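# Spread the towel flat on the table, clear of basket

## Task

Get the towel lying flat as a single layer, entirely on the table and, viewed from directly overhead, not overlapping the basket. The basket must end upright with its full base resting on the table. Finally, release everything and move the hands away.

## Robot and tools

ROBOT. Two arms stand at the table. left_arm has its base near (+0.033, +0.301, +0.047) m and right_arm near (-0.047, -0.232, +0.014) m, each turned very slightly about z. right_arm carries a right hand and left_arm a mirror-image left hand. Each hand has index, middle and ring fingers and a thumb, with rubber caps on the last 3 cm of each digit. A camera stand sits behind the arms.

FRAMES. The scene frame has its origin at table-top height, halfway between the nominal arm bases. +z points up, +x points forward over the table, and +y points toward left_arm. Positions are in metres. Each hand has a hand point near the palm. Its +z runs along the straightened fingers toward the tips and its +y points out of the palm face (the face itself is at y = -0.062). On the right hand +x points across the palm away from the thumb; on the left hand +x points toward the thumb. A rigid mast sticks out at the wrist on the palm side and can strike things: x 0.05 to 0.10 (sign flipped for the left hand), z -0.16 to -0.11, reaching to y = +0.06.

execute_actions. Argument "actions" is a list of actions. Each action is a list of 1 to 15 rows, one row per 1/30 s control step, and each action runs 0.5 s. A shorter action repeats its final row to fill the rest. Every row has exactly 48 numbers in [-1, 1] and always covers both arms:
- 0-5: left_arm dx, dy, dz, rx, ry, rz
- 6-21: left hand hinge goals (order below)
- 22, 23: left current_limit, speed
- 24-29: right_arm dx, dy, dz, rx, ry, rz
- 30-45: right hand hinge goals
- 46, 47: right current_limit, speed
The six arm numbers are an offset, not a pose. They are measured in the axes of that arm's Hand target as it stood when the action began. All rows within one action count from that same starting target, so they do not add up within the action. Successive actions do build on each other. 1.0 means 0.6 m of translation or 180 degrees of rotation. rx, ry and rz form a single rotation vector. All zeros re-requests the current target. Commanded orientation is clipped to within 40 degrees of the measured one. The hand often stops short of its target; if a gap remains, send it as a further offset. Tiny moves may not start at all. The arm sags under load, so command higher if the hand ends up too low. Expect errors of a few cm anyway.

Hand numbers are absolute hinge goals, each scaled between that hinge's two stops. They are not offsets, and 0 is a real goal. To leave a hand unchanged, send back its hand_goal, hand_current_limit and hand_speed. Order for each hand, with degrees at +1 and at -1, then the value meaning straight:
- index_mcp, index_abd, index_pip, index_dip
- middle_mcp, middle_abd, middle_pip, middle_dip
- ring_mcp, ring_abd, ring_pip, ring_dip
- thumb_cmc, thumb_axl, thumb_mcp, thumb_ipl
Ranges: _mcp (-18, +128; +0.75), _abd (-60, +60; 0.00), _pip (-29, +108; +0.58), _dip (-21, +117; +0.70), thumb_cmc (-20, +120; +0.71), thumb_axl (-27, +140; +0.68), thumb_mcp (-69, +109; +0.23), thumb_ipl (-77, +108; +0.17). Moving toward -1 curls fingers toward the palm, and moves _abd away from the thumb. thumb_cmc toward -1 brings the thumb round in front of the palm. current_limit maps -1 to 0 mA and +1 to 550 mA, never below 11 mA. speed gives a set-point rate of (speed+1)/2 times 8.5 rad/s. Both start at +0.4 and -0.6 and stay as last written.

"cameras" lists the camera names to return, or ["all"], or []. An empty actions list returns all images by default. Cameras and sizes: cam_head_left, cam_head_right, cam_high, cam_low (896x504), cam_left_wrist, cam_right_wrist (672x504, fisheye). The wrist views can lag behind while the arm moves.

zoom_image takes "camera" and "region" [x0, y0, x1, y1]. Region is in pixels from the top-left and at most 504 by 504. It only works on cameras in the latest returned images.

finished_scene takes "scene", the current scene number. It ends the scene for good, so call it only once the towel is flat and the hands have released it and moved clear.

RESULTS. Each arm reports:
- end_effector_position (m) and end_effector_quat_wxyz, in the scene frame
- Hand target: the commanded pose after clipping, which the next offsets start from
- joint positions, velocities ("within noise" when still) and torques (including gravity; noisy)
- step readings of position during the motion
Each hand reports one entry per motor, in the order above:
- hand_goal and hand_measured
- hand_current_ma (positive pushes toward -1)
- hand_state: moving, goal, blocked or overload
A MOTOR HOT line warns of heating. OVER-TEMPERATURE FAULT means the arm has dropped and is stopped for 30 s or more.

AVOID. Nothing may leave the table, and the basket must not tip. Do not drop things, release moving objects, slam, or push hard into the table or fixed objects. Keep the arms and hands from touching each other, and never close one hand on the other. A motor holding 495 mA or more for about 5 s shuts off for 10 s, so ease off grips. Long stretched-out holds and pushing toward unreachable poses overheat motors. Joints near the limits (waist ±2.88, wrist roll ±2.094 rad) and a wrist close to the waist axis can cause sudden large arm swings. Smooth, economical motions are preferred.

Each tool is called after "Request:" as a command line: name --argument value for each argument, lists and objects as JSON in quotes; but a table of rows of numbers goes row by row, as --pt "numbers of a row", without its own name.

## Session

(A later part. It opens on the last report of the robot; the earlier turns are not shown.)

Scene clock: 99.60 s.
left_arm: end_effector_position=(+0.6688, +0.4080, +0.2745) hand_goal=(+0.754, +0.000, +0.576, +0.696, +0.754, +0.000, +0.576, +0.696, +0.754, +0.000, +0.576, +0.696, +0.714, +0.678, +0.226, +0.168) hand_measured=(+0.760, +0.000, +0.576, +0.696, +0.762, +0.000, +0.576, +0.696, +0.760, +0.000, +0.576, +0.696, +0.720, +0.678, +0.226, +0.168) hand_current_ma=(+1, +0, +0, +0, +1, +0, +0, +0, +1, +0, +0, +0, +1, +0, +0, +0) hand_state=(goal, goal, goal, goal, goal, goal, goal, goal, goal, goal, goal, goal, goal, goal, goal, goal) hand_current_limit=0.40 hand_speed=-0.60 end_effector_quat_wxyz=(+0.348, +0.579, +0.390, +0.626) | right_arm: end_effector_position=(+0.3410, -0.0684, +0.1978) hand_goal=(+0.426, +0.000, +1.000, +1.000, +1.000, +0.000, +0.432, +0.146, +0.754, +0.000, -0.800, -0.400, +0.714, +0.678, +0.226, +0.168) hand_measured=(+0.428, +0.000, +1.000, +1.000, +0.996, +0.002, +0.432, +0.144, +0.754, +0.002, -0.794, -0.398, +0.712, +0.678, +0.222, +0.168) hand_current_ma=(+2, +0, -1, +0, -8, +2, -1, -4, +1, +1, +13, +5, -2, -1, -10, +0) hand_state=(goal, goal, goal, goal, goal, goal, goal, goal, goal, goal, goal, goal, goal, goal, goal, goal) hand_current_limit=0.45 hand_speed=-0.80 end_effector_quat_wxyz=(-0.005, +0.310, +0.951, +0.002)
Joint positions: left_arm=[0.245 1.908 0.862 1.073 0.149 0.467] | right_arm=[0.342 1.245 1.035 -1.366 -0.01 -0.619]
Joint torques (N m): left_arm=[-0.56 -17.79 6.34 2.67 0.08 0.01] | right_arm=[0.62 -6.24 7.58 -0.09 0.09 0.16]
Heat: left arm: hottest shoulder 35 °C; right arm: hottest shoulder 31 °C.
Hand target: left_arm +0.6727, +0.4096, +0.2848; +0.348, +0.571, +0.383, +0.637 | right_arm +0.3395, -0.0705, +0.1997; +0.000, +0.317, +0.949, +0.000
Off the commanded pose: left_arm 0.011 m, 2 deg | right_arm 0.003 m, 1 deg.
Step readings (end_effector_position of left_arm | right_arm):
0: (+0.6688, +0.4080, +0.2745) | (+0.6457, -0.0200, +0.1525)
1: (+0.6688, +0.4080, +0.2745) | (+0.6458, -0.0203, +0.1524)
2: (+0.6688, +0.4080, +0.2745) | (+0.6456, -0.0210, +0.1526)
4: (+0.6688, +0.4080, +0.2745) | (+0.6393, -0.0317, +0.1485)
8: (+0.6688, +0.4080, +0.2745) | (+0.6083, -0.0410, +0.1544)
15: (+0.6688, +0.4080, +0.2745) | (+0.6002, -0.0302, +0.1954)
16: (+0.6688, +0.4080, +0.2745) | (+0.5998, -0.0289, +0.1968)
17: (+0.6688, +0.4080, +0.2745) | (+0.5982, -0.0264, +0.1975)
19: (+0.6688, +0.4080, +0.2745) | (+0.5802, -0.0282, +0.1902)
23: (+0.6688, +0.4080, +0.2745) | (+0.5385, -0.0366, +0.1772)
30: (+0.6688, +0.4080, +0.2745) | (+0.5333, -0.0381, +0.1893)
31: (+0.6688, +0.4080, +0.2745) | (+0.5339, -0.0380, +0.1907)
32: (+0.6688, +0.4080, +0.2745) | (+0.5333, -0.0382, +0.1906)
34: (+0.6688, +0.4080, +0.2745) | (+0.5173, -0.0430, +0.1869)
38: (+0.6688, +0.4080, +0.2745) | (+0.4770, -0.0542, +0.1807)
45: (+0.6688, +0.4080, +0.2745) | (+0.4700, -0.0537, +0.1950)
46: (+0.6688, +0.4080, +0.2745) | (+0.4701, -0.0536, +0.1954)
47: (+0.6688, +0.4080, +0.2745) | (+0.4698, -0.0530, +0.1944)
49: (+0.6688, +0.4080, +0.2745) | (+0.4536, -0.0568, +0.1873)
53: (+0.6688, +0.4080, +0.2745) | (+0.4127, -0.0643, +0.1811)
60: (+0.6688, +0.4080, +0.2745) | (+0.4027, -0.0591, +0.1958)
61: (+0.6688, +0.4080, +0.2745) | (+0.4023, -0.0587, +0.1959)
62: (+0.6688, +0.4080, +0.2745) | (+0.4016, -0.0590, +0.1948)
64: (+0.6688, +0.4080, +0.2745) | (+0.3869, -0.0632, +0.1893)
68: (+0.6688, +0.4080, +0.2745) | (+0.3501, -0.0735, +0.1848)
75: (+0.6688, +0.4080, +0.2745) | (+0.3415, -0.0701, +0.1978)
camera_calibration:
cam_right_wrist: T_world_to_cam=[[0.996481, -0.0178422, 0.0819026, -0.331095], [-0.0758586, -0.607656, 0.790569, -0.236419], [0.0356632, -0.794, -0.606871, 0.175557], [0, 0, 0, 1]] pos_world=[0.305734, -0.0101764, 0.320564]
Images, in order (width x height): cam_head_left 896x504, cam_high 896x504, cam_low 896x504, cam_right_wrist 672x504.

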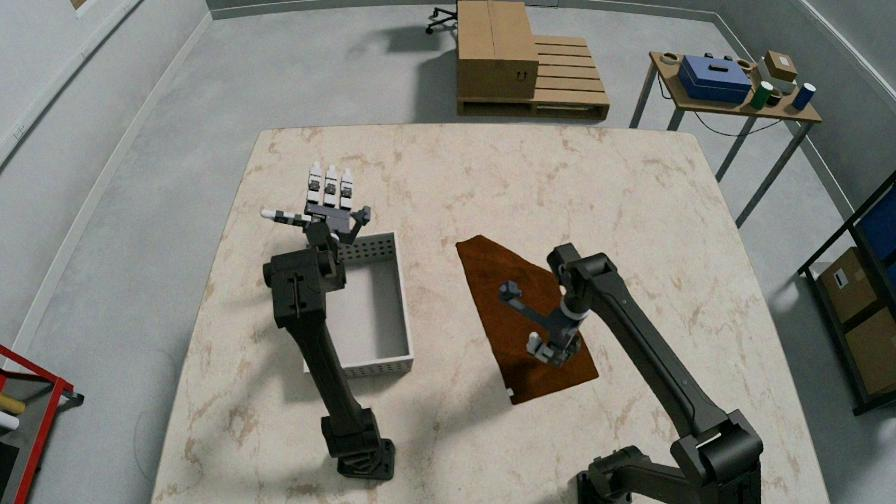

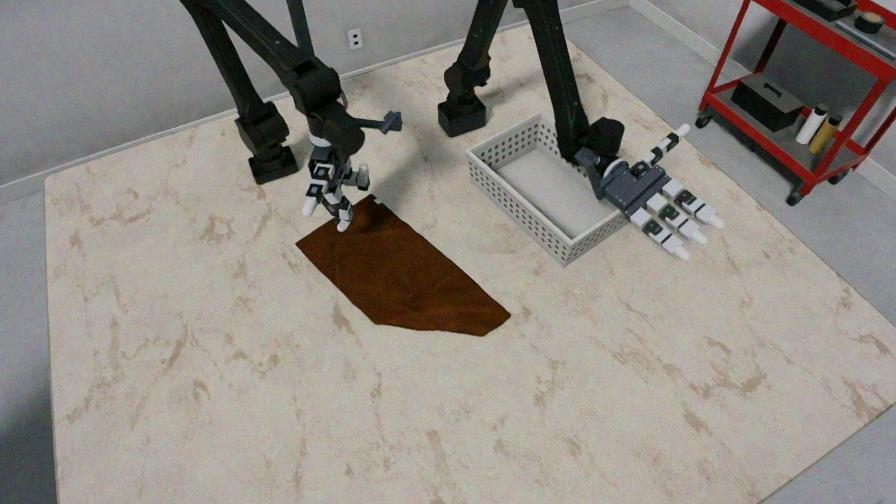

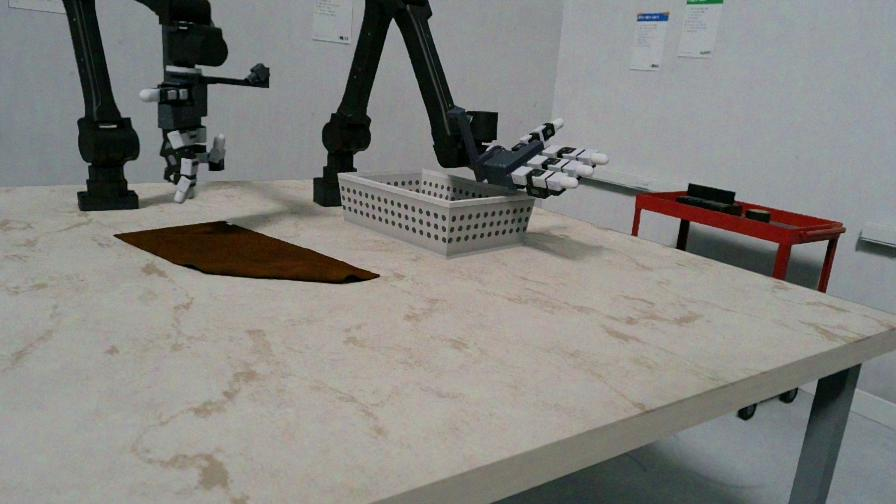

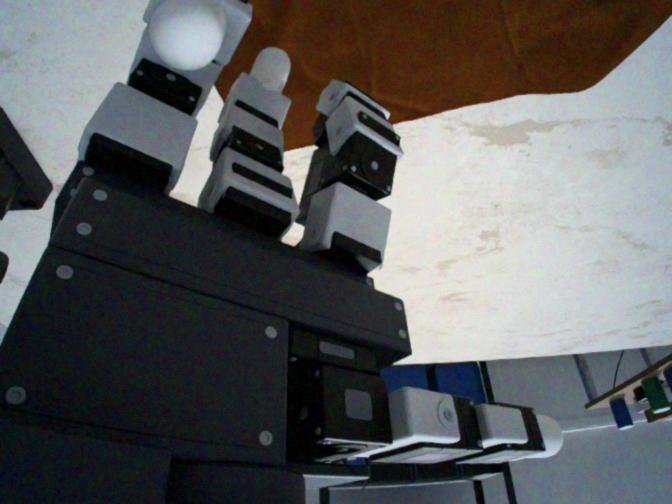

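Request:
execute_actions --actions '[[[0,0,0,0,0,0,0.754,0,0.576,0.696,0.754,0,0.576,0.696,0.754,0,0.576,0.696,0.714,0.678,0.226,0.168,0.4,-0.6,0,0,0.08,0,0,0,0.426,0.0,1,1,1,0.0,0.432,0.146,0.754,0,-0.8,-0.4,0.714,0.678,0.226,0.168,0.45,-0.8]],[[0,0,0,0,0,0,0.754,0,0.576,0.696,0.754,0,0.576,0.696,0.754,0,0.576,0.696,0.714,0.678,0.226,0.168,0.4,-0.6,0,0,0.064,0,0,0,0.426,0.0,1,1,1,0.0,0.432,0.146,0.754,0,-0.8,-0.4,0.714,0.678,0.226,0.168,0.45,-0.8]],[[0,0,0,0,0,0,0.754,0,0.576,0.696,0.754,0,0.576,0.696,0.754,0,0.576,0.696,0.714,0.678,0.226,0.168,0.4,-0.6,0.0607,-0.058,0,0,0,0,0.426,0.0,1,1,1,0.0,0.432,0.146,0.754,0,-0.8,-0.4,0.714,0.678,0.226,0.168,0.45,-0.8]],[[0,0,0,0,0,0,0.754,0,0.576,0.696,0.754,0,0.576,0.696,0.754,0,0.576,0.696,0.714,0.678,0.226,0.168,0.4,-0.6,0.0607,-0.058,0,0,0,0,0.426,0.0,1,1,1,0.0,0.432,0.146,0.754,0,-0.8,-0.4,0.714,0.678,0.226,0.168,0.45,-0.8]]]' --cameras '["cam_head_left","cam_high"]'

Request:
zoom_image --camera "cam_high" --region '[250, 130, 510, 330]'

Scene clock: 103.20 s.
left_arm: end_effector_position=(+0.6688, +0.4080, +0.2745) hand_goal=(+0.754, +0.000, +0.576, +0.696, +0.754, +0.000, +0.576, +0.696, +0.754, +0.000, +0.576, +0.696, +0.714, +0.678, +0.226, +0.168) hand_measured=(+0.760, +0.000, +0.576, +0.696, +0.762, +0.000, +0.576, +0.696, +0.760, +0.000, +0.576, +0.696, +0.720, +0.678, +0.226, +0.168) hand_current_ma=(+1, +0, +0, +0, +1, +0, +0, +0, +1, +0, +0, +0, +1, +0, +0, +0) hand_state=(goal, goal, goal, goal, goal, goal, goal, goal, goal, goal, goal, goal, goal, goal, goal, goal) hand_current_limit=0.40 hand_speed=-0.60 end_effector_quat_wxyz=(+0.348, +0.579, +0.390, +0.626) | right_arm: end_effector_position=(+0.2571, -0.0804, +0.1256) hand_goal=(+0.426, +0.000, +1.000, +1.000, +1.000, +0.000, +0.432, +0.146, +0.754, +0.000, -0.800, -0.400, +0.714, +0.678, +0.226, +0.168) hand_measured=(+0.424, +0.002, +0.998, +1.000, +0.974, +0.026, +0.410, +0.126, +0.754, +0.002, -0.794, -0.398, +0.712, +0.678, +0.222, +0.168) hand_current_ma=(-3, +2, -3, +0, -73, +61, -59, -54, +1, +1, +13, +5, -1, -1, -12, +0) hand_state=(goal, goal, goal, goal, blocked, blocked, blocked, blocked, goal, goal, goal, goal, goal, goal, goal, goal) hand_current_limit=0.45 hand_speed=-0.80 end_effector_quat_wxyz=(+0.022, +0.316, +0.948, +0.013)
Joint positions: left_arm=[0.245 1.908 0.862 1.073 0.149 0.467] | right_arm=[0.419 1.029 0.667 -1.158 0.009 -0.528]
Joint torques (N m): left_arm=[-0.03 -17.96 6.41 2.69 0.08 0.03] | right_arm=[0.85 -2.84 5.97 -0.75 -0.07 0.16]
Heat: left arm: hottest shoulder 35 °C; right arm: hottest shoulder 31 °C.
Hand target: left_arm +0.6727, +0.4096, +0.2848; +0.348, +0.571, +0.383, +0.637 | right_arm +0.2395, -0.0823, +0.1133; +0.000, +0.317, +0.949, +0.000
Off the commanded pose: left_arm 0.011 m, 2 deg | right_arm 0.022 m, 3 deg.
Step readings (end_effector_position of left_arm | right_arm):
0: (+0.6688, +0.4080, +0.2745) | (+0.3410, -0.0684, +0.1978)
1: (+0.6688, +0.4080, +0.2745) | (+0.3410, -0.0684, +0.1978)
2: (+0.6688, +0.4080, +0.2745) | (+0.3409, -0.0684, +0.1957)
4: (+0.6688, +0.4080, +0.2745) | (+0.3401, -0.0686, +0.1865)
8: (+0.6688, +0.4080, +0.2745) | (+0.3305, -0.0719, +0.1595)
15: (+0.6688, +0.4080, +0.2745) | (+0.3327, -0.0711, +0.1498)
16: (+0.6688, +0.4080, +0.2745) | (+0.3330, -0.0710, +0.1499)
17: (+0.6688, +0.4080, +0.2745) | (+0.3348, -0.0704, +0.1495)
19: (+0.6688, +0.4080, +0.2745) | (+0.3367, -0.0698, +0.1436)
23: (+0.6688, +0.4080, +0.2745) | (+0.3335, -0.0714, +0.1233)
30: (+0.6688, +0.4080, +0.2745) | (+0.3355, -0.0709, +0.1238)
31: (+0.6688, +0.4080, +0.2745) | (+0.3355, -0.0709, +0.1238)
32: (+0.6688, +0.4080, +0.2745) | (+0.3341, -0.0718, +0.1232)
34: (+0.6688, +0.4080, +0.2745) | (+0.3298, -0.0728, +0.1248)
38: (+0.6688, +0.4080, +0.2745) | (+0.3110, -0.0762, +0.1254)
45: (+0.6688, +0.4080, +0.2745) | (+0.3053, -0.0766, +0.1259)
46: (+0.6688, +0.4080, +0.2745) | (+0.3047, -0.0768, +0.1252)
47: (+0.6688, +0.4080, +0.2745) | (+0.3030, -0.0769, +0.1253)
49: (+0.6688, +0.4080, +0.2745) | (+0.2934, -0.0782, +0.1251)
53: (+0.6688, +0.4080, +0.2745) | (+0.2686, -0.0796, +0.1260)
60: (+0.6688, +0.4080, +0.2745) | (+0.2575, -0.0798, +0.1259)
Images, in order (width x height): cam_head_left 896x504, cam_high 896x504.

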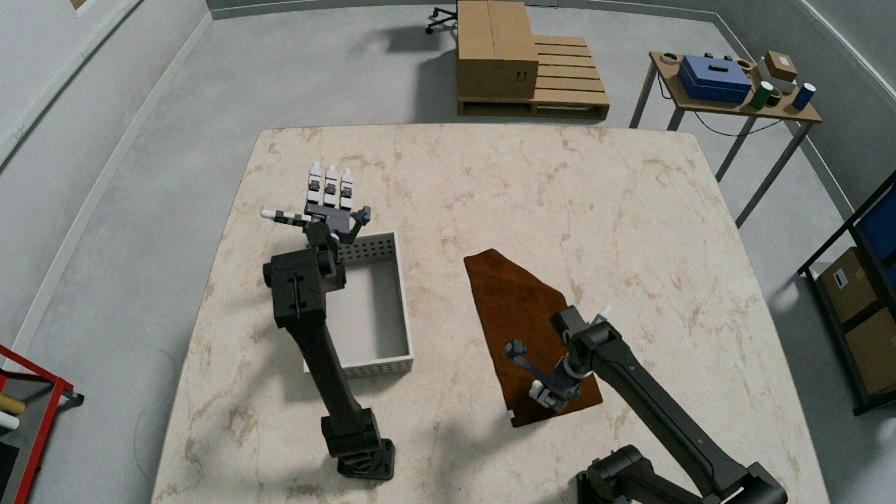

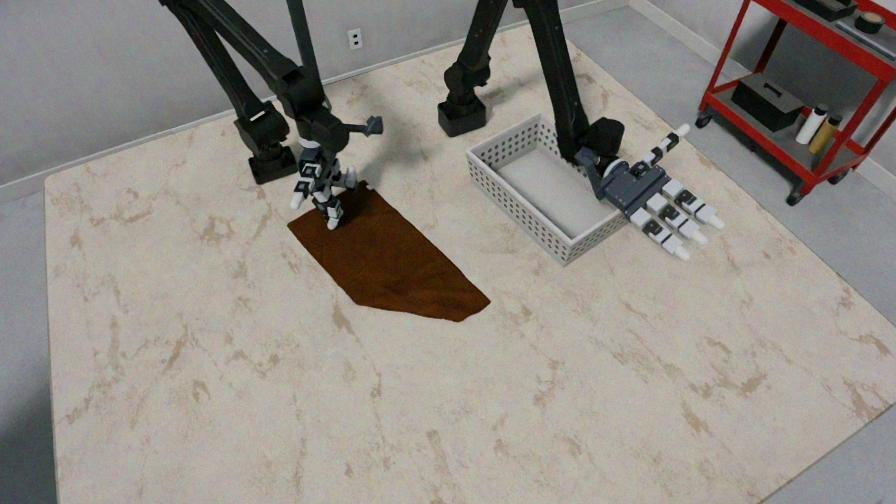

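Scaled by 1.938 from the camera's 896x504 image, which has a finer 1280x720 frame.

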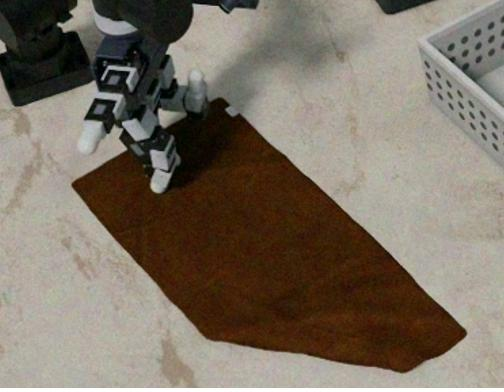

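Request:
execute_actions --actions '[[[0,0,0,0,0,0,0.754,0,0.576,0.696,0.754,0,0.576,0.696,0.754,0,0.576,0.696,0.714,0.678,0.226,0.168,0.4,-0.6,0.0607,-0.058,0.004,0,0,0,0.426,0.0,1,1,1,0.0,0.432,0.146,0.754,0,-0.8,-0.4,0.714,0.678,0.226,0.168,0.45,-0.8]],[[0,0,0,0,0,0,0.754,0,0.576,0.696,0.754,0,0.576,0.696,0.754,0,0.576,0.696,0.714,0.678,0.226,0.168,0.4,-0.6,0,0,-0.13,0,0,0,0.426,0.0,1,1,1,0.0,0.432,0.146,0.754,0,-0.8,-0.4,0.714,0.678,0.226,0.168,0.45,-0.8]]]' --cameras '["cam_head_left","cam_high","cam_low"]'

Request:
zoom_image --camera "cam_high" --region '[250, 130, 510, 330]'

Request:
zoom_image --camera "cam_head_left" --region '[430, 240, 630, 440]'

Request:
zoom_image --camera "cam_low" --region '[100, 170, 400, 290]'

Scene clock: 105.27 s.
left_arm: end_effector_position=(+0.6688, +0.4080, +0.2745) hand_goal=(+0.754, +0.000, +0.576, +0.696, +0.754, +0.000, +0.576, +0.696, +0.754, +0.000, +0.576, +0.696, +0.714, +0.678, +0.226, +0.168) hand_measured=(+0.760, +0.000, +0.576, +0.696, +0.762, +0.000, +0.576, +0.696, +0.760, +0.000, +0.576, +0.696, +0.720, +0.678, +0.226, +0.168) hand_current_ma=(+1, +0, +0, +0, +1, +0, +0, +0, +1, +0, +0, +0, +1, +0, +0, +0) hand_state=(goal, goal, goal, goal, goal, goal, goal, goal, goal, goal, goal, goal, goal, goal, goal, goal) hand_current_limit=0.40 hand_speed=-0.60 end_effector_quat_wxyz=(+0.348, +0.579, +0.390, +0.626) | right_arm: end_effector_position=(+0.1726, -0.0966, +0.1554) hand_goal=(+0.426, +0.000, +1.000, +1.000, +1.000, +0.000, +0.432, +0.146, +0.754, +0.000, -0.800, -0.400, +0.714, +0.678, +0.226, +0.168) hand_measured=(+0.426, +0.002, +0.998, +1.000, +0.992, +0.004, +0.428, +0.144, +0.756, +0.002, -0.794, -0.398, +0.714, +0.678, +0.222, +0.168) hand_current_ma=(+0, +3, -3, +0, -17, +5, -5, -4, +2, +1, +13, +5, -1, -1, -12, +0) hand_state=(goal, goal, goal, goal, goal, goal, goal, goal, goal, goal, goal, goal, goal, goal, goal, goal) hand_current_limit=0.45 hand_speed=-0.80 end_effector_quat_wxyz=(-0.027, +0.311, +0.950, -0.023)
Joint positions: left_arm=[0.245 1.908 0.862 1.073 0.149 0.467] | right_arm=[0.503 0.814 0.661 -1.488 -0.007 -0.455]
Joint torques (N m): left_arm=[-0.21 -17.9 6.34 2.7 0.1 0.04] | right_arm=[0.85 -1.2 12.92 -0.51 -0.05 0.16]
Heat: left arm: hottest shoulder 35 °C; right arm: hottest shoulder 31 °C.
Hand target: left_arm +0.6727, +0.4096, +0.2848; +0.348, +0.571, +0.383, +0.637 | right_arm +0.1895, -0.0882, +0.1889; +0.000, +0.317, +0.949, +0.000
Off the commanded pose: left_arm 0.011 m, 2 deg | right_arm 0.038 m, 4 deg.
Step readings (end_effector_position of left_arm | right_arm):
0: (+0.6688, +0.4080, +0.2745) | (+0.2571, -0.0804, +0.1256)
1: (+0.6688, +0.4080, +0.2745) | (+0.2566, -0.0806, +0.1254)
2: (+0.6688, +0.4080, +0.2745) | (+0.2548, -0.0806, +0.1248)
4: (+0.6688, +0.4080, +0.2745) | (+0.2462, -0.0813, +0.1251)
8: (+0.6688, +0.4080, +0.2745) | (+0.2224, -0.0825, +0.1261)
15: (+0.6688, +0.4080, +0.2745) | (+0.2096, -0.0838, +0.1253)
16: (+0.6688, +0.4080, +0.2745) | (+0.2091, -0.0843, +0.1254)
17: (+0.6688, +0.4080, +0.2745) | (+0.2059, -0.0850, +0.1254)
19: (+0.6688, +0.4080, +0.2745) | (+0.1904, -0.0911, +0.1242)
23: (+0.6688, +0.4080, +0.2745) | (+0.1705, -0.0989, +0.1308)
30: (+0.6688, +0.4080, +0.2745) | (+0.1745, -0.0956, +0.1548)
Images, in order (width x height): cam_head_left 896x504, cam_high 896x504, cam_low 896x504.

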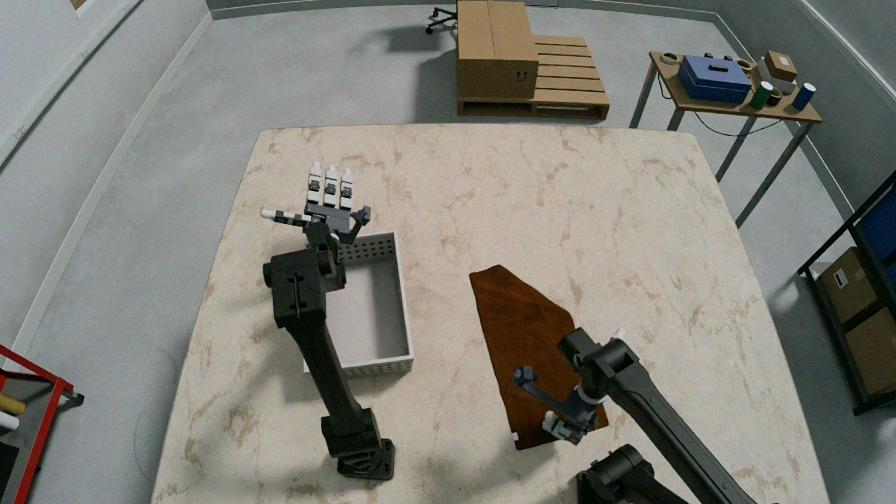

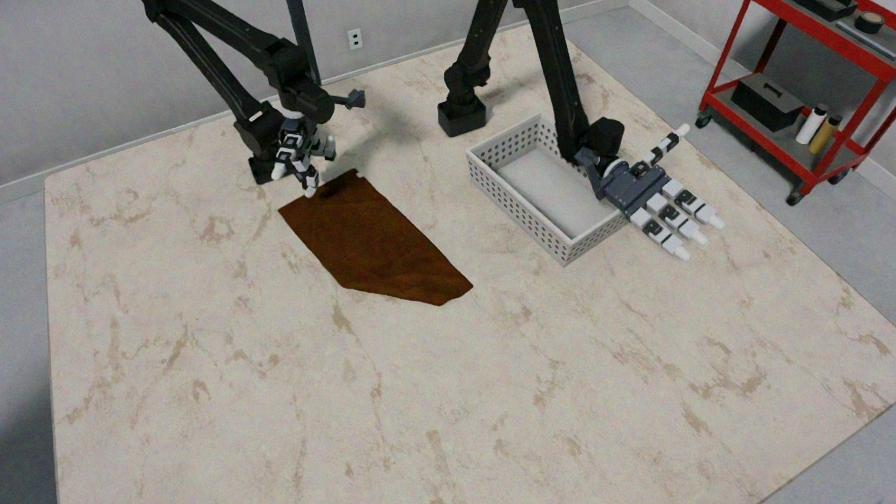

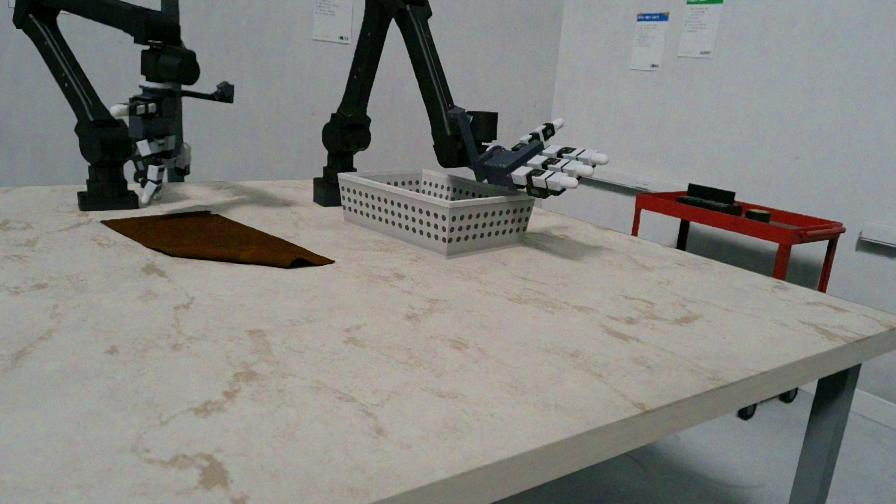

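Scaled by 1.938 from the camera's 896x504 image, which has a finer 1280x720 frame.

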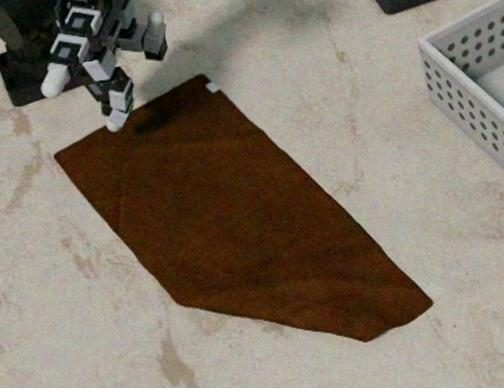

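Scaled by 2.520 from the camera's 896x504 image, which has a finer 1280x720 frame.

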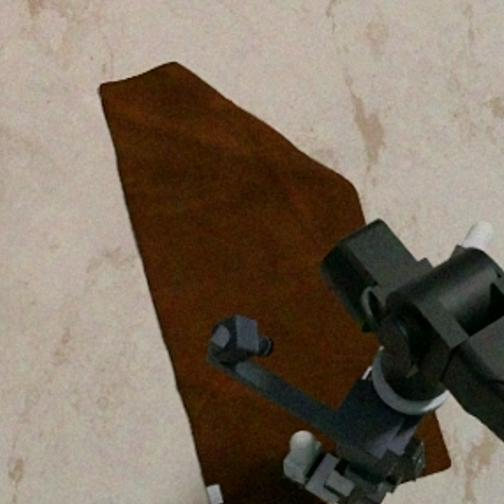

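Scaled by 1.680 from the camera's 896x504 image, which has a finer 1280x720 frame.

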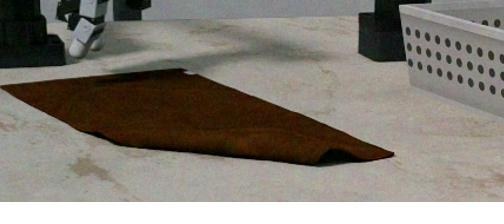

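Request:
execute_actions --actions '[[[0,0,0,0,0,0,0.754,0,0.576,0.696,0.754,0,0.576,0.696,0.754,0,0.576,0.696,0.714,0.678,0.226,0.168,0.4,-0.6,-0.0787,0.0709,0,0,0,0,0.426,0.0,1,1,1,0.0,0.432,0.146,0.754,0,-0.8,-0.4,0.714,0.678,0.226,0.168,0.45,-0.8]],[[0,0,0,0,0,0,0.754,0,0.576,0.696,0.754,0,0.576,0.696,0.754,0,0.576,0.696,0.714,0.678,0.226,0.168,0.4,-0.6,-0.0787,0.0709,0,0,0,0,0.426,0.0,1,1,1,0.0,0.432,0.146,0.754,0,-0.8,-0.4,0.714,0.678,0.226,0.168,0.45,-0.8]],[[0,0,0,0,0,0,0.754,0,0.576,0.696,0.754,0,0.576,0.696,0.754,0,0.576,0.696,0.714,0.678,0.226,0.168,0.4,-0.6,-0.0787,0.0709,0,0,0,0,0.426,0.0,1,1,1,0.0,0.432,0.146,0.754,0,-0.8,-0.4,0.714,0.678,0.226,0.168,0.45,-0.8]],[[0,0,0,0,0,0,0.754,0,0.576,0.696,0.754,0,0.576,0.696,0.754,0,0.576,0.696,0.714,0.678,0.226,0.168,0.4,-0.6,-0.0787,0.0709,0,0,0,0,0.426,0.0,1,1,1,0.0,0.432,0.146,0.754,0,-0.8,-0.4,0.714,0.678,0.226,0.168,0.45,-0.8]],[[0,0,0,0,0,0,0.754,0,0.576,0.696,0.754,0,0.576,0.696,0.754,0,0.576,0.696,0.714,0.678,0.226,0.168,0.4,-0.6,-0.0787,0.0709,0,0,0,0.025,0.426,0.0,1,1,1,0.0,0.432,0.146,0.754,0,-0.8,-0.4,0.714,0.678,0.226,0.168,0.45,-0.8]],[[0,0,0,0,0,0,0.754,0,0.576,0.696,0.754,0,0.576,0.696,0.754,0,0.576,0.696,0.714,0.678,0.226,0.168,0.4,-0.6,-0.0787,0.0709,0,0,0.0667,0,0.426,0.0,1,1,1,0.0,0.432,0.146,0.754,0,-0.8,-0.4,0.714,0.678,0.226,0.168,0.45,-0.8]]]' --cameras '["cam_head_left","cam_high","cam_low","cam_right_wrist"]'

Request:
zoom_image --camera "cam_head_left" --region '[450, 240, 600, 350]'

Request:
zoom_image --camera "cam_high" --region '[320, 210, 500, 340]'

Request:
zoom_image --camera "cam_right_wrist" --region '[60, 0, 480, 280]'

Scene clock: 110.97 s.
left_arm: end_effector_position=(+0.6688, +0.4080, +0.2745) hand_goal=(+0.754, +0.000, +0.576, +0.696, +0.754, +0.000, +0.576, +0.696, +0.754, +0.000, +0.576, +0.696, +0.714, +0.678, +0.226, +0.168) hand_measured=(+0.760, +0.000, +0.576, +0.696, +0.762, +0.000, +0.576, +0.696, +0.760, +0.000, +0.576, +0.696, +0.720, +0.678, +0.226, +0.168) hand_current_ma=(+1, +0, +0, +0, +1, +0, +0, +0, +1, +0, +0, +0, +1, +0, +0, +0) hand_state=(goal, goal, goal, goal, goal, goal, goal, goal, goal, goal, goal, goal, goal, goal, goal, goal) hand_current_limit=0.40 hand_speed=-0.60 end_effector_quat_wxyz=(+0.348, +0.579, +0.390, +0.626) | right_arm: end_effector_position=(+0.5531, -0.0678, +0.1623) hand_goal=(+0.426, +0.000, +1.000, +1.000, +1.000, +0.000, +0.432, +0.146, +0.754, +0.000, -0.800, -0.400, +0.714, +0.678, +0.226, +0.168) hand_measured=(+0.426, +0.002, +0.998, +1.000, +0.996, +0.002, +0.430, +0.144, +0.754, +0.002, -0.794, -0.398, +0.714, +0.678, +0.222, +0.168) hand_current_ma=(+1, +1, -3, +0, -8, +1, -3, -4, +1, +1, +13, +5, -1, -1, -12, +0) hand_state=(goal, goal, goal, goal, goal, goal, goal, goal, goal, goal, goal, goal, goal, goal, goal, goal) hand_current_limit=0.45 hand_speed=-0.80 end_effector_quat_wxyz=(-0.114, +0.364, +0.924, +0.022)
Joint positions: left_arm=[0.245 1.908 0.862 1.073 0.149 0.467] | right_arm=[0.188 1.891 1.707 -1.56 -0.155 -0.665]
Joint torques (N m): left_arm=[-0.38 -17.9 6.39 2.77 0.09 0.03] | right_arm=[0.56 -12.98 12.68 -0.77 -0.32 -0.15]
Heat: left arm: hottest shoulder 35 °C; right arm: hottest shoulder 31 °C.
Hand target: left_arm +0.6727, +0.4096, +0.2848; +0.348, +0.571, +0.383, +0.637 | right_arm +0.5695, -0.0595, +0.1889; -0.098, +0.352, +0.930, +0.037
Off the commanded pose: left_arm 0.011 m, 2 deg | right_arm 0.032 m, 3 deg.
Step readings (end_effector_position of left_arm | right_arm):
0: (+0.6688, +0.4080, +0.2745) | (+0.1726, -0.0966, +0.1554)
1: (+0.6688, +0.4080, +0.2745) | (+0.1726, -0.0966, +0.1554)
2: (+0.6688, +0.4080, +0.2745) | (+0.1736, -0.0964, +0.1556)
4: (+0.6688, +0.4080, +0.2745) | (+0.1815, -0.0968, +0.1570)
8: (+0.6688, +0.4080, +0.2745) | (+0.2160, -0.0973, +0.1582)
15: (+0.6688, +0.4080, +0.2745) | (+0.2268, -0.0943, +0.1575)
16: (+0.6688, +0.4080, +0.2745) | (+0.2264, -0.0936, +0.1575)
17: (+0.6688, +0.4080, +0.2745) | (+0.2281, -0.0925, +0.1574)
19: (+0.6688, +0.4080, +0.2745) | (+0.2384, -0.0910, +0.1577)
23: (+0.6688, +0.4080, +0.2745) | (+0.2770, -0.0899, +0.1595)
30: (+0.6688, +0.4080, +0.2745) | (+0.2890, -0.0881, +0.1594)
31: (+0.6688, +0.4080, +0.2745) | (+0.2886, -0.0874, +0.1589)
32: (+0.6688, +0.4080, +0.2745) | (+0.2907, -0.0865, +0.1595)
34: (+0.6688, +0.4080, +0.2745) | (+0.3002, -0.0828, +0.1590)
38: (+0.6688, +0.4080, +0.2745) | (+0.3393, -0.0790, +0.1608)
45: (+0.6688, +0.4080, +0.2745) | (+0.3521, -0.0812, +0.1597)
46: (+0.6688, +0.4080, +0.2745) | (+0.3523, -0.0806, +0.1599)
47: (+0.6688, +0.4080, +0.2745) | (+0.3540, -0.0798, +0.1599)
49: (+0.6688, +0.4080, +0.2745) | (+0.3664, -0.0754, +0.1612)
53: (+0.6688, +0.4080, +0.2745) | (+0.4037, -0.0696, +0.1628)
60: (+0.6688, +0.4080, +0.2745) | (+0.4161, -0.0749, +0.1587)
61: (+0.6688, +0.4080, +0.2745) | (+0.4166, -0.0747, +0.1587)
62: (+0.6688, +0.4080, +0.2745) | (+0.4194, -0.0742, +0.1596)
64: (+0.6688, +0.4080, +0.2745) | (+0.4320, -0.0692, +0.1625)
68: (+0.6688, +0.4080, +0.2745) | (+0.4699, -0.0591, +0.1661)
75: (+0.6688, +0.4080, +0.2745) | (+0.4786, -0.0579, +0.1599)
76: (+0.6688, +0.4080, +0.2745) | (+0.4781, -0.0581, +0.1595)
77: (+0.6688, +0.4080, +0.2745) | (+0.4789, -0.0560, +0.1602)
79: (+0.6688, +0.4080, +0.2745) | (+0.4907, -0.0485, +0.1654)
83: (+0.6688, +0.4080, +0.2745) | (+0.5399, -0.0552, +0.1702)
90: (+0.6688, +0.4080, +0.2745) | (+0.5533, -0.0753, +0.1557)
camera_calibration:
cam_right_wrist: T_world_to_cam=[[0.983365, -0.135203, -0.121301, -0.507332], [-0.00381177, -0.683016, 0.730394, -0.227139], [-0.181601, -0.717781, -0.672169, 0.282824], [0, 0, 0, 1]] pos_world=[0.549388, -0.0207266, 0.294467]
Images, in order (width x height): cam_head_left 896x504, cam_high 896x504, cam_low 896x504, cam_right_wrist 672x504.

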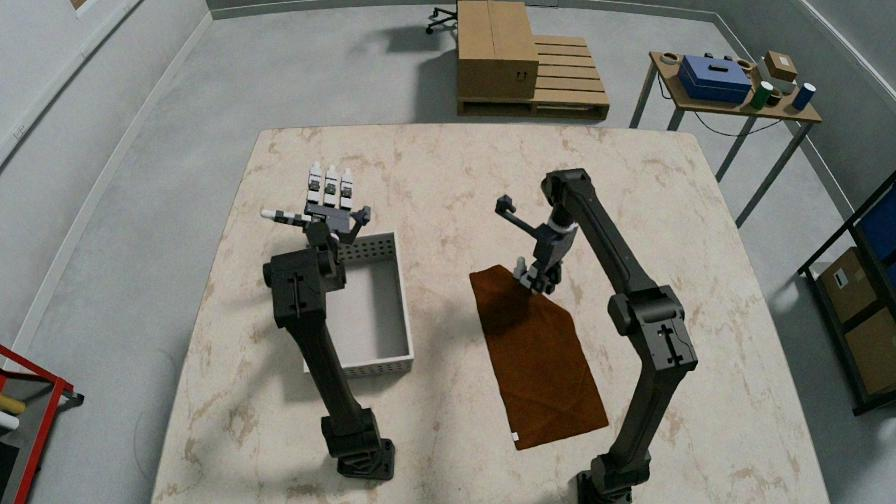

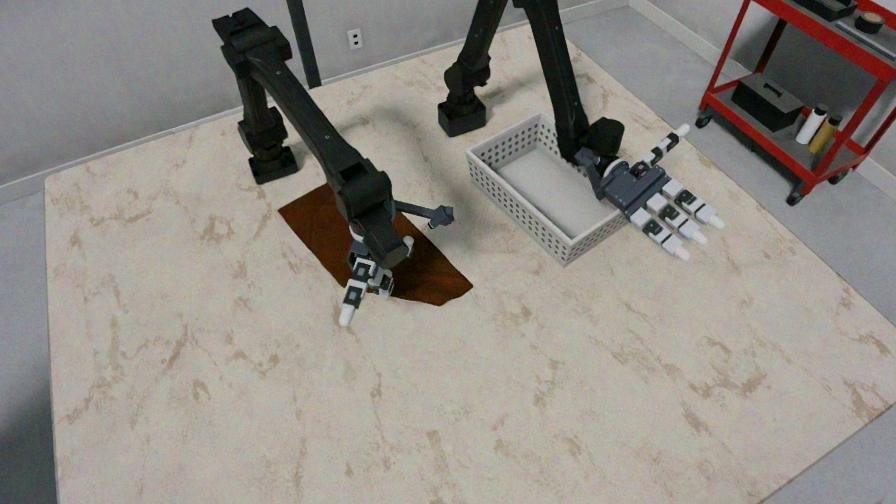

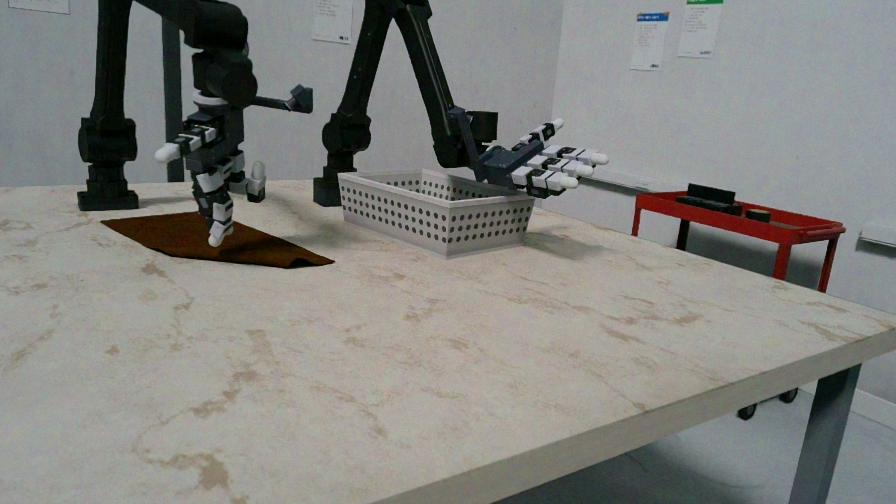

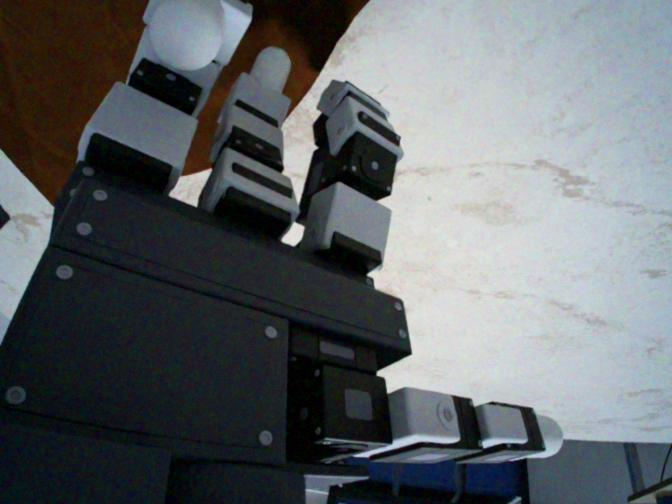

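Scaled by 3.360 from the camera's 896x504 image, which has a finer 1280x720 frame.

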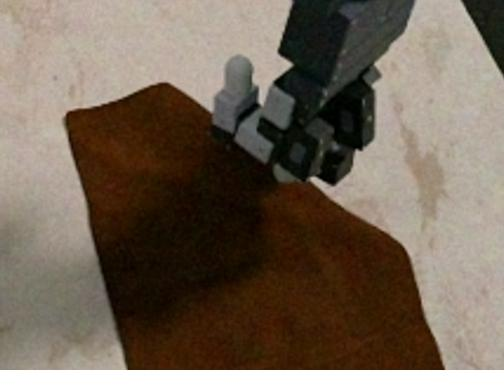

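Scaled by 2.800 from the camera's 896x504 image, which has a finer 1280x720 frame.

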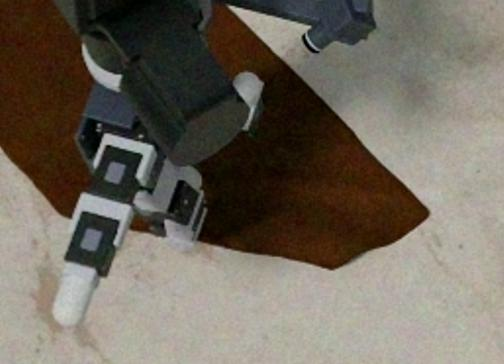

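Scaled by 1.200 from the camera's 672x504 image, which has a finer 960x720 frame.

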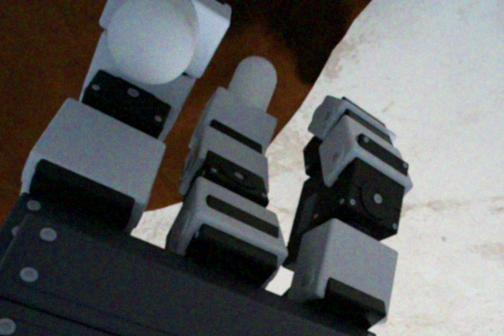

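Request:
execute_actions --actions '[[[0,0,0,0,0,0,0.754,0,0.576,0.696,0.754,0,0.576,0.696,0.754,0,0.576,0.696,0.714,0.678,0.226,0.168,0.4,-0.6,0,0,0.05,0,0,0,0.426,0.0,1,1,1,0.0,0.432,0.146,0.754,0,-0.8,-0.4,0.714,0.678,0.226,0.168,0.45,-0.85]]]' --cameras '["cam_low"]'

Scene clock: 112.70 s.
left_arm: end_effector_position=(+0.6688, +0.4080, +0.2745) hand_goal=(+0.754, +0.000, +0.576, +0.696, +0.754, +0.000, +0.576, +0.696, +0.754, +0.000, +0.576, +0.696, +0.714, +0.678, +0.226, +0.168) hand_measured=(+0.760, +0.000, +0.576, +0.696, +0.762, +0.000, +0.576, +0.696, +0.760, +0.000, +0.576, +0.696, +0.720, +0.678, +0.226, +0.168) hand_current_ma=(+1, +0, +0, +0, +1, +0, +0, +0, +1, +0, +0, +0, +1, +0, +0, +0) hand_state=(goal, goal, goal, goal, goal, goal, goal, goal, goal, goal, goal, goal, goal, goal, goal, goal) hand_current_limit=0.40 hand_speed=-0.60 end_effector_quat_wxyz=(+0.348, +0.579, +0.390, +0.626) | right_arm: end_effector_position=(+0.5619, -0.0663, +0.1620) hand_goal=(+0.426, +0.000, +1.000, +1.000, +1.000, +0.000, +0.432, +0.146, +0.754, +0.000, -0.800, -0.400, +0.714, +0.678, +0.226, +0.168) hand_measured=(+0.426, +0.002, +0.998, +1.000, +0.996, +0.002, +0.430, +0.144, +0.754, +0.002, -0.794, -0.398, +0.714, +0.678, +0.222, +0.168) hand_current_ma=(+1, +1, -3, +0, -8, +1, -3, -4, +1, +1, +13, +5, -1, -1, -12, +0) hand_state=(goal, goal, goal, goal, goal, goal, goal, goal, goal, goal, goal, goal, goal, goal, goal, goal) hand_current_limit=0.45 hand_speed=-0.85 end_effector_quat_wxyz=(-0.100, +0.363, +0.926, +0.030)
Joint positions: left_arm=[0.245 1.908 0.862 1.073 0.149 0.467] | right_arm=[0.188 1.894 1.707 -1.525 -0.155 -0.665]
Joint torques (N m): left_arm=[-0.21 -18.02 6.38 2.77 0.07 0.02] | right_arm=[0.79 -12.63 8.1 0.31 -0.35 -0.1]
Heat: left arm: hottest shoulder 35 °C; right arm: hottest shoulder 31 °C.
Hand target: left_arm +0.6727, +0.4096, +0.2848; +0.348, +0.571, +0.383, +0.637 | right_arm +0.5649, -0.0553, +0.1595; -0.098, +0.352, +0.930, +0.037
Off the commanded pose: left_arm 0.011 m, 2 deg | right_arm 0.012 m, 2 deg.
Step readings (end_effector_position of left_arm | right_arm):
0: (+0.6688, +0.4080, +0.2745) | (+0.5531, -0.0678, +0.1623)
1: (+0.6688, +0.4080, +0.2745) | (+0.5531, -0.0678, +0.1623)
2: (+0.6688, +0.4080, +0.2745) | (+0.5531, -0.0678, +0.1623)
4: (+0.6688, +0.4080, +0.2745) | (+0.5543, -0.0676, +0.1625)
8: (+0.6688, +0.4080, +0.2745) | (+0.5596, -0.0667, +0.1634)
15: (+0.6688, +0.4080, +0.2745) | (+0.5638, -0.0660, +0.1623)
Images, in order (width x height): cam_low 896x504.

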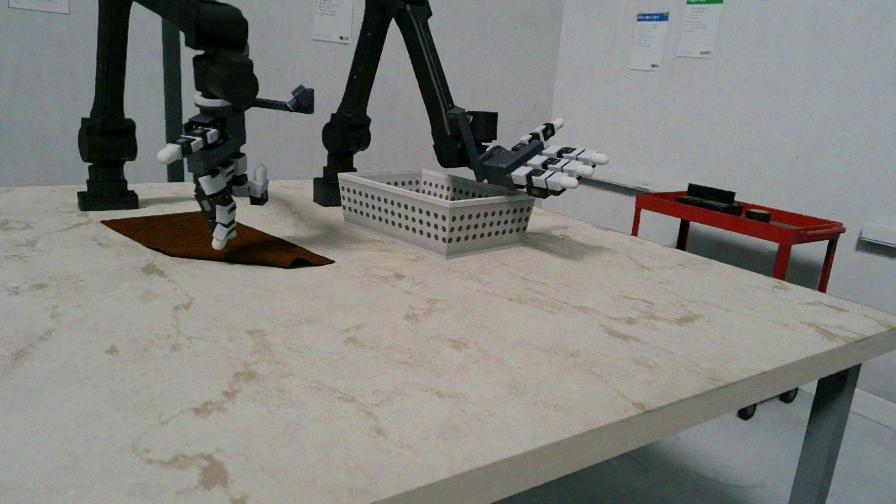

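Request:
execute_actions --actions '[[[0,0,0,0,0,0,0.754,0,0.576,0.696,0.754,0,0.576,0.696,0.754,0,0.576,0.696,0.714,0.678,0.226,0.168,0.4,-0.6,-0.014,0,0.0497,0,0,0,0.426,0.0,1,1,1,0.0,0.432,0.146,0.754,0,-0.8,-0.4,0.714,0.678,0.226,0.168,0.45,-0.85]]]' --cameras '["cam_low","cam_right_wrist","cam_high"]'

Request:
zoom_image --camera "cam_low" --region '[160, 180, 340, 290]'

Request:
zoom_image --camera "cam_high" --region '[320, 210, 500, 340]'

Request:
zoom_image --camera "cam_right_wrist" --region '[160, 0, 440, 180]'

Scene clock: 114.03 s.
left_arm: end_effector_position=(+0.6688, +0.4080, +0.2745) hand_goal=(+0.754, +0.000, +0.576, +0.696, +0.754, +0.000, +0.576, +0.696, +0.754, +0.000, +0.576, +0.696, +0.714, +0.678, +0.226, +0.168) hand_measured=(+0.760, +0.000, +0.576, +0.696, +0.762, +0.000, +0.576, +0.696, +0.760, +0.000, +0.576, +0.696, +0.720, +0.678, +0.226, +0.168) hand_current_ma=(+1, +0, +0, +0, +1, +0, +0, +0, +1, +0, +0, +0, +1, +0, +0, +0) hand_state=(goal, goal, goal, goal, goal, goal, goal, goal, goal, goal, goal, goal, goal, goal, goal, goal) hand_current_limit=0.40 hand_speed=-0.60 end_effector_quat_wxyz=(+0.348, +0.579, +0.390, +0.626) | right_arm: end_effector_position=(+0.5647, -0.0658, +0.1294) hand_goal=(+0.426, +0.000, +1.000, +1.000, +1.000, +0.000, +0.432, +0.146, +0.754, +0.000, -0.800, -0.400, +0.714, +0.678, +0.226, +0.168) hand_measured=(+0.426, +0.000, +1.000, +1.000, +0.996, +0.002, +0.430, +0.144, +0.754, +0.002, -0.794, -0.398, +0.714, +0.678, +0.222, +0.168) hand_current_ma=(+1, +0, +0, +0, -8, +1, -3, -4, +1, +1, +13, +5, -1, -1, -12, +0) hand_state=(goal, goal, goal, goal, goal, goal, goal, goal, goal, goal, goal, goal, goal, goal, goal, goal) hand_current_limit=0.45 hand_speed=-0.85 end_effector_quat_wxyz=(-0.102, +0.363, +0.926, +0.030)
Joint positions: left_arm=[0.245 1.908 0.862 1.073 0.149 0.467] | right_arm=[0.188 1.923 1.664 -1.456 -0.155 -0.665]
Joint torques (N m): left_arm=[-0.26 -18.02 6.32 2.78 0.09 0.04] | right_arm=[0.44 -13.1 7.46 0.4 -0.31 -0.11]
Heat: left arm: hottest shoulder 35 °C; right arm: hottest shoulder 31 °C.
Hand target: left_arm +0.6727, +0.4096, +0.2848; +0.348, +0.571, +0.383, +0.637 | right_arm +0.5664, -0.0566, +0.1286; -0.098, +0.352, +0.930, +0.037
Off the commanded pose: left_arm 0.011 m, 2 deg | right_arm 0.009 m, 2 deg.
Step readings (end_effector_position of left_arm | right_arm):
0: (+0.6688, +0.4080, +0.2745) | (+0.5619, -0.0663, +0.1620)
1: (+0.6688, +0.4080, +0.2745) | (+0.5619, -0.0663, +0.1610)
2: (+0.6688, +0.4080, +0.2745) | (+0.5626, -0.0662, +0.1606)
4: (+0.6688, +0.4080, +0.2745) | (+0.5655, -0.0657, +0.1573)
8: (+0.6688, +0.4080, +0.2745) | (+0.5676, -0.0653, +0.1445)
15: (+0.6688, +0.4080, +0.2745) | (+0.5647, -0.0658, +0.1294)
camera_calibration:
cam_right_wrist: T_world_to_cam=[[0.986452, -0.134684, -0.093659, -0.527775], [-0.0247587, -0.686615, 0.726599, -0.189618], [-0.162169, -0.714437, -0.680648, 0.254542], [0, 0, 0, 1]] pos_world=[0.557209, -0.0194231, 0.261599]
Images, in order (width x height): cam_high 896x504, cam_low 896x504, cam_right_wrist 672x504.

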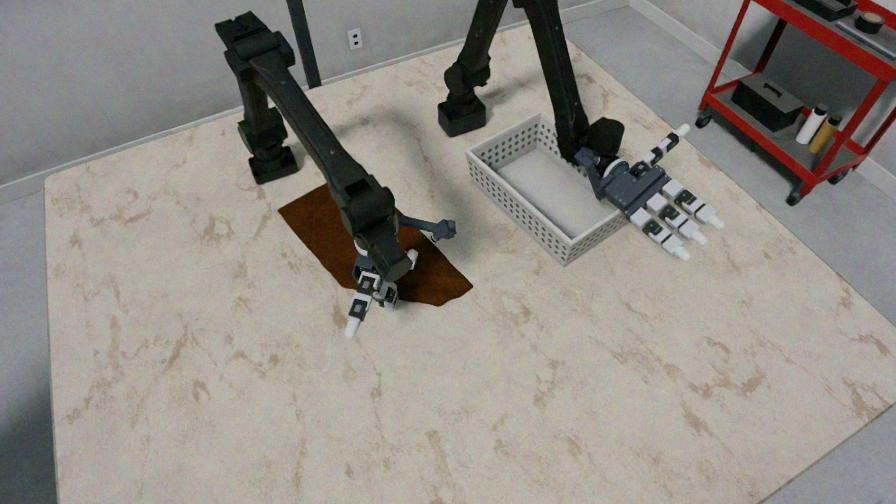

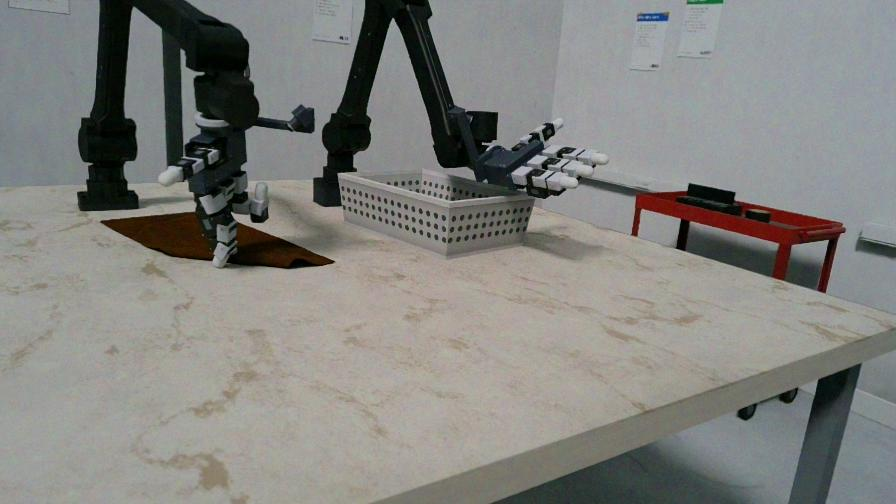

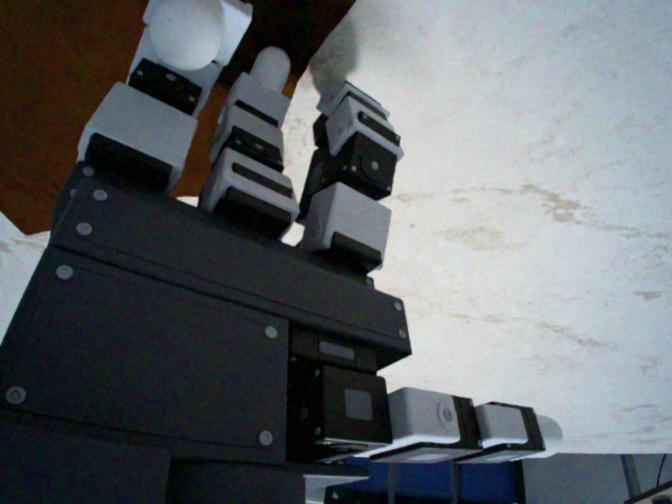

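Scaled by 2.800 from the camera's 896x504 image, which has a finer 1280x720 frame.

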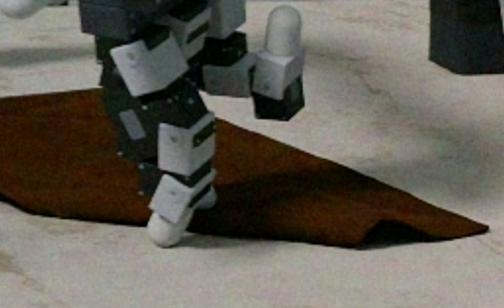

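Scaled by 2.800 from the camera's 896x504 image, which has a finer 1280x720 frame.

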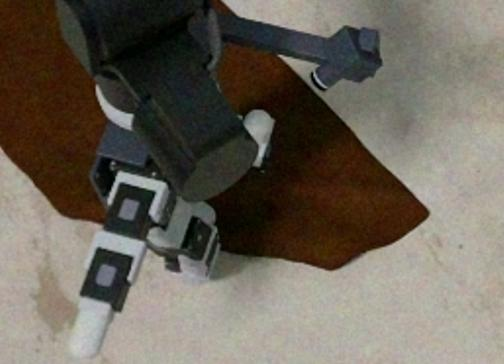

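Scaled by 1.800 from the camera's 672x504 image, which has a finer 960x720 frame.

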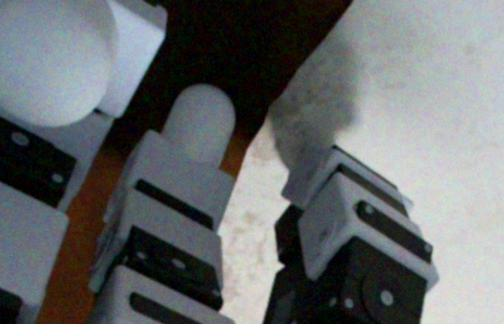

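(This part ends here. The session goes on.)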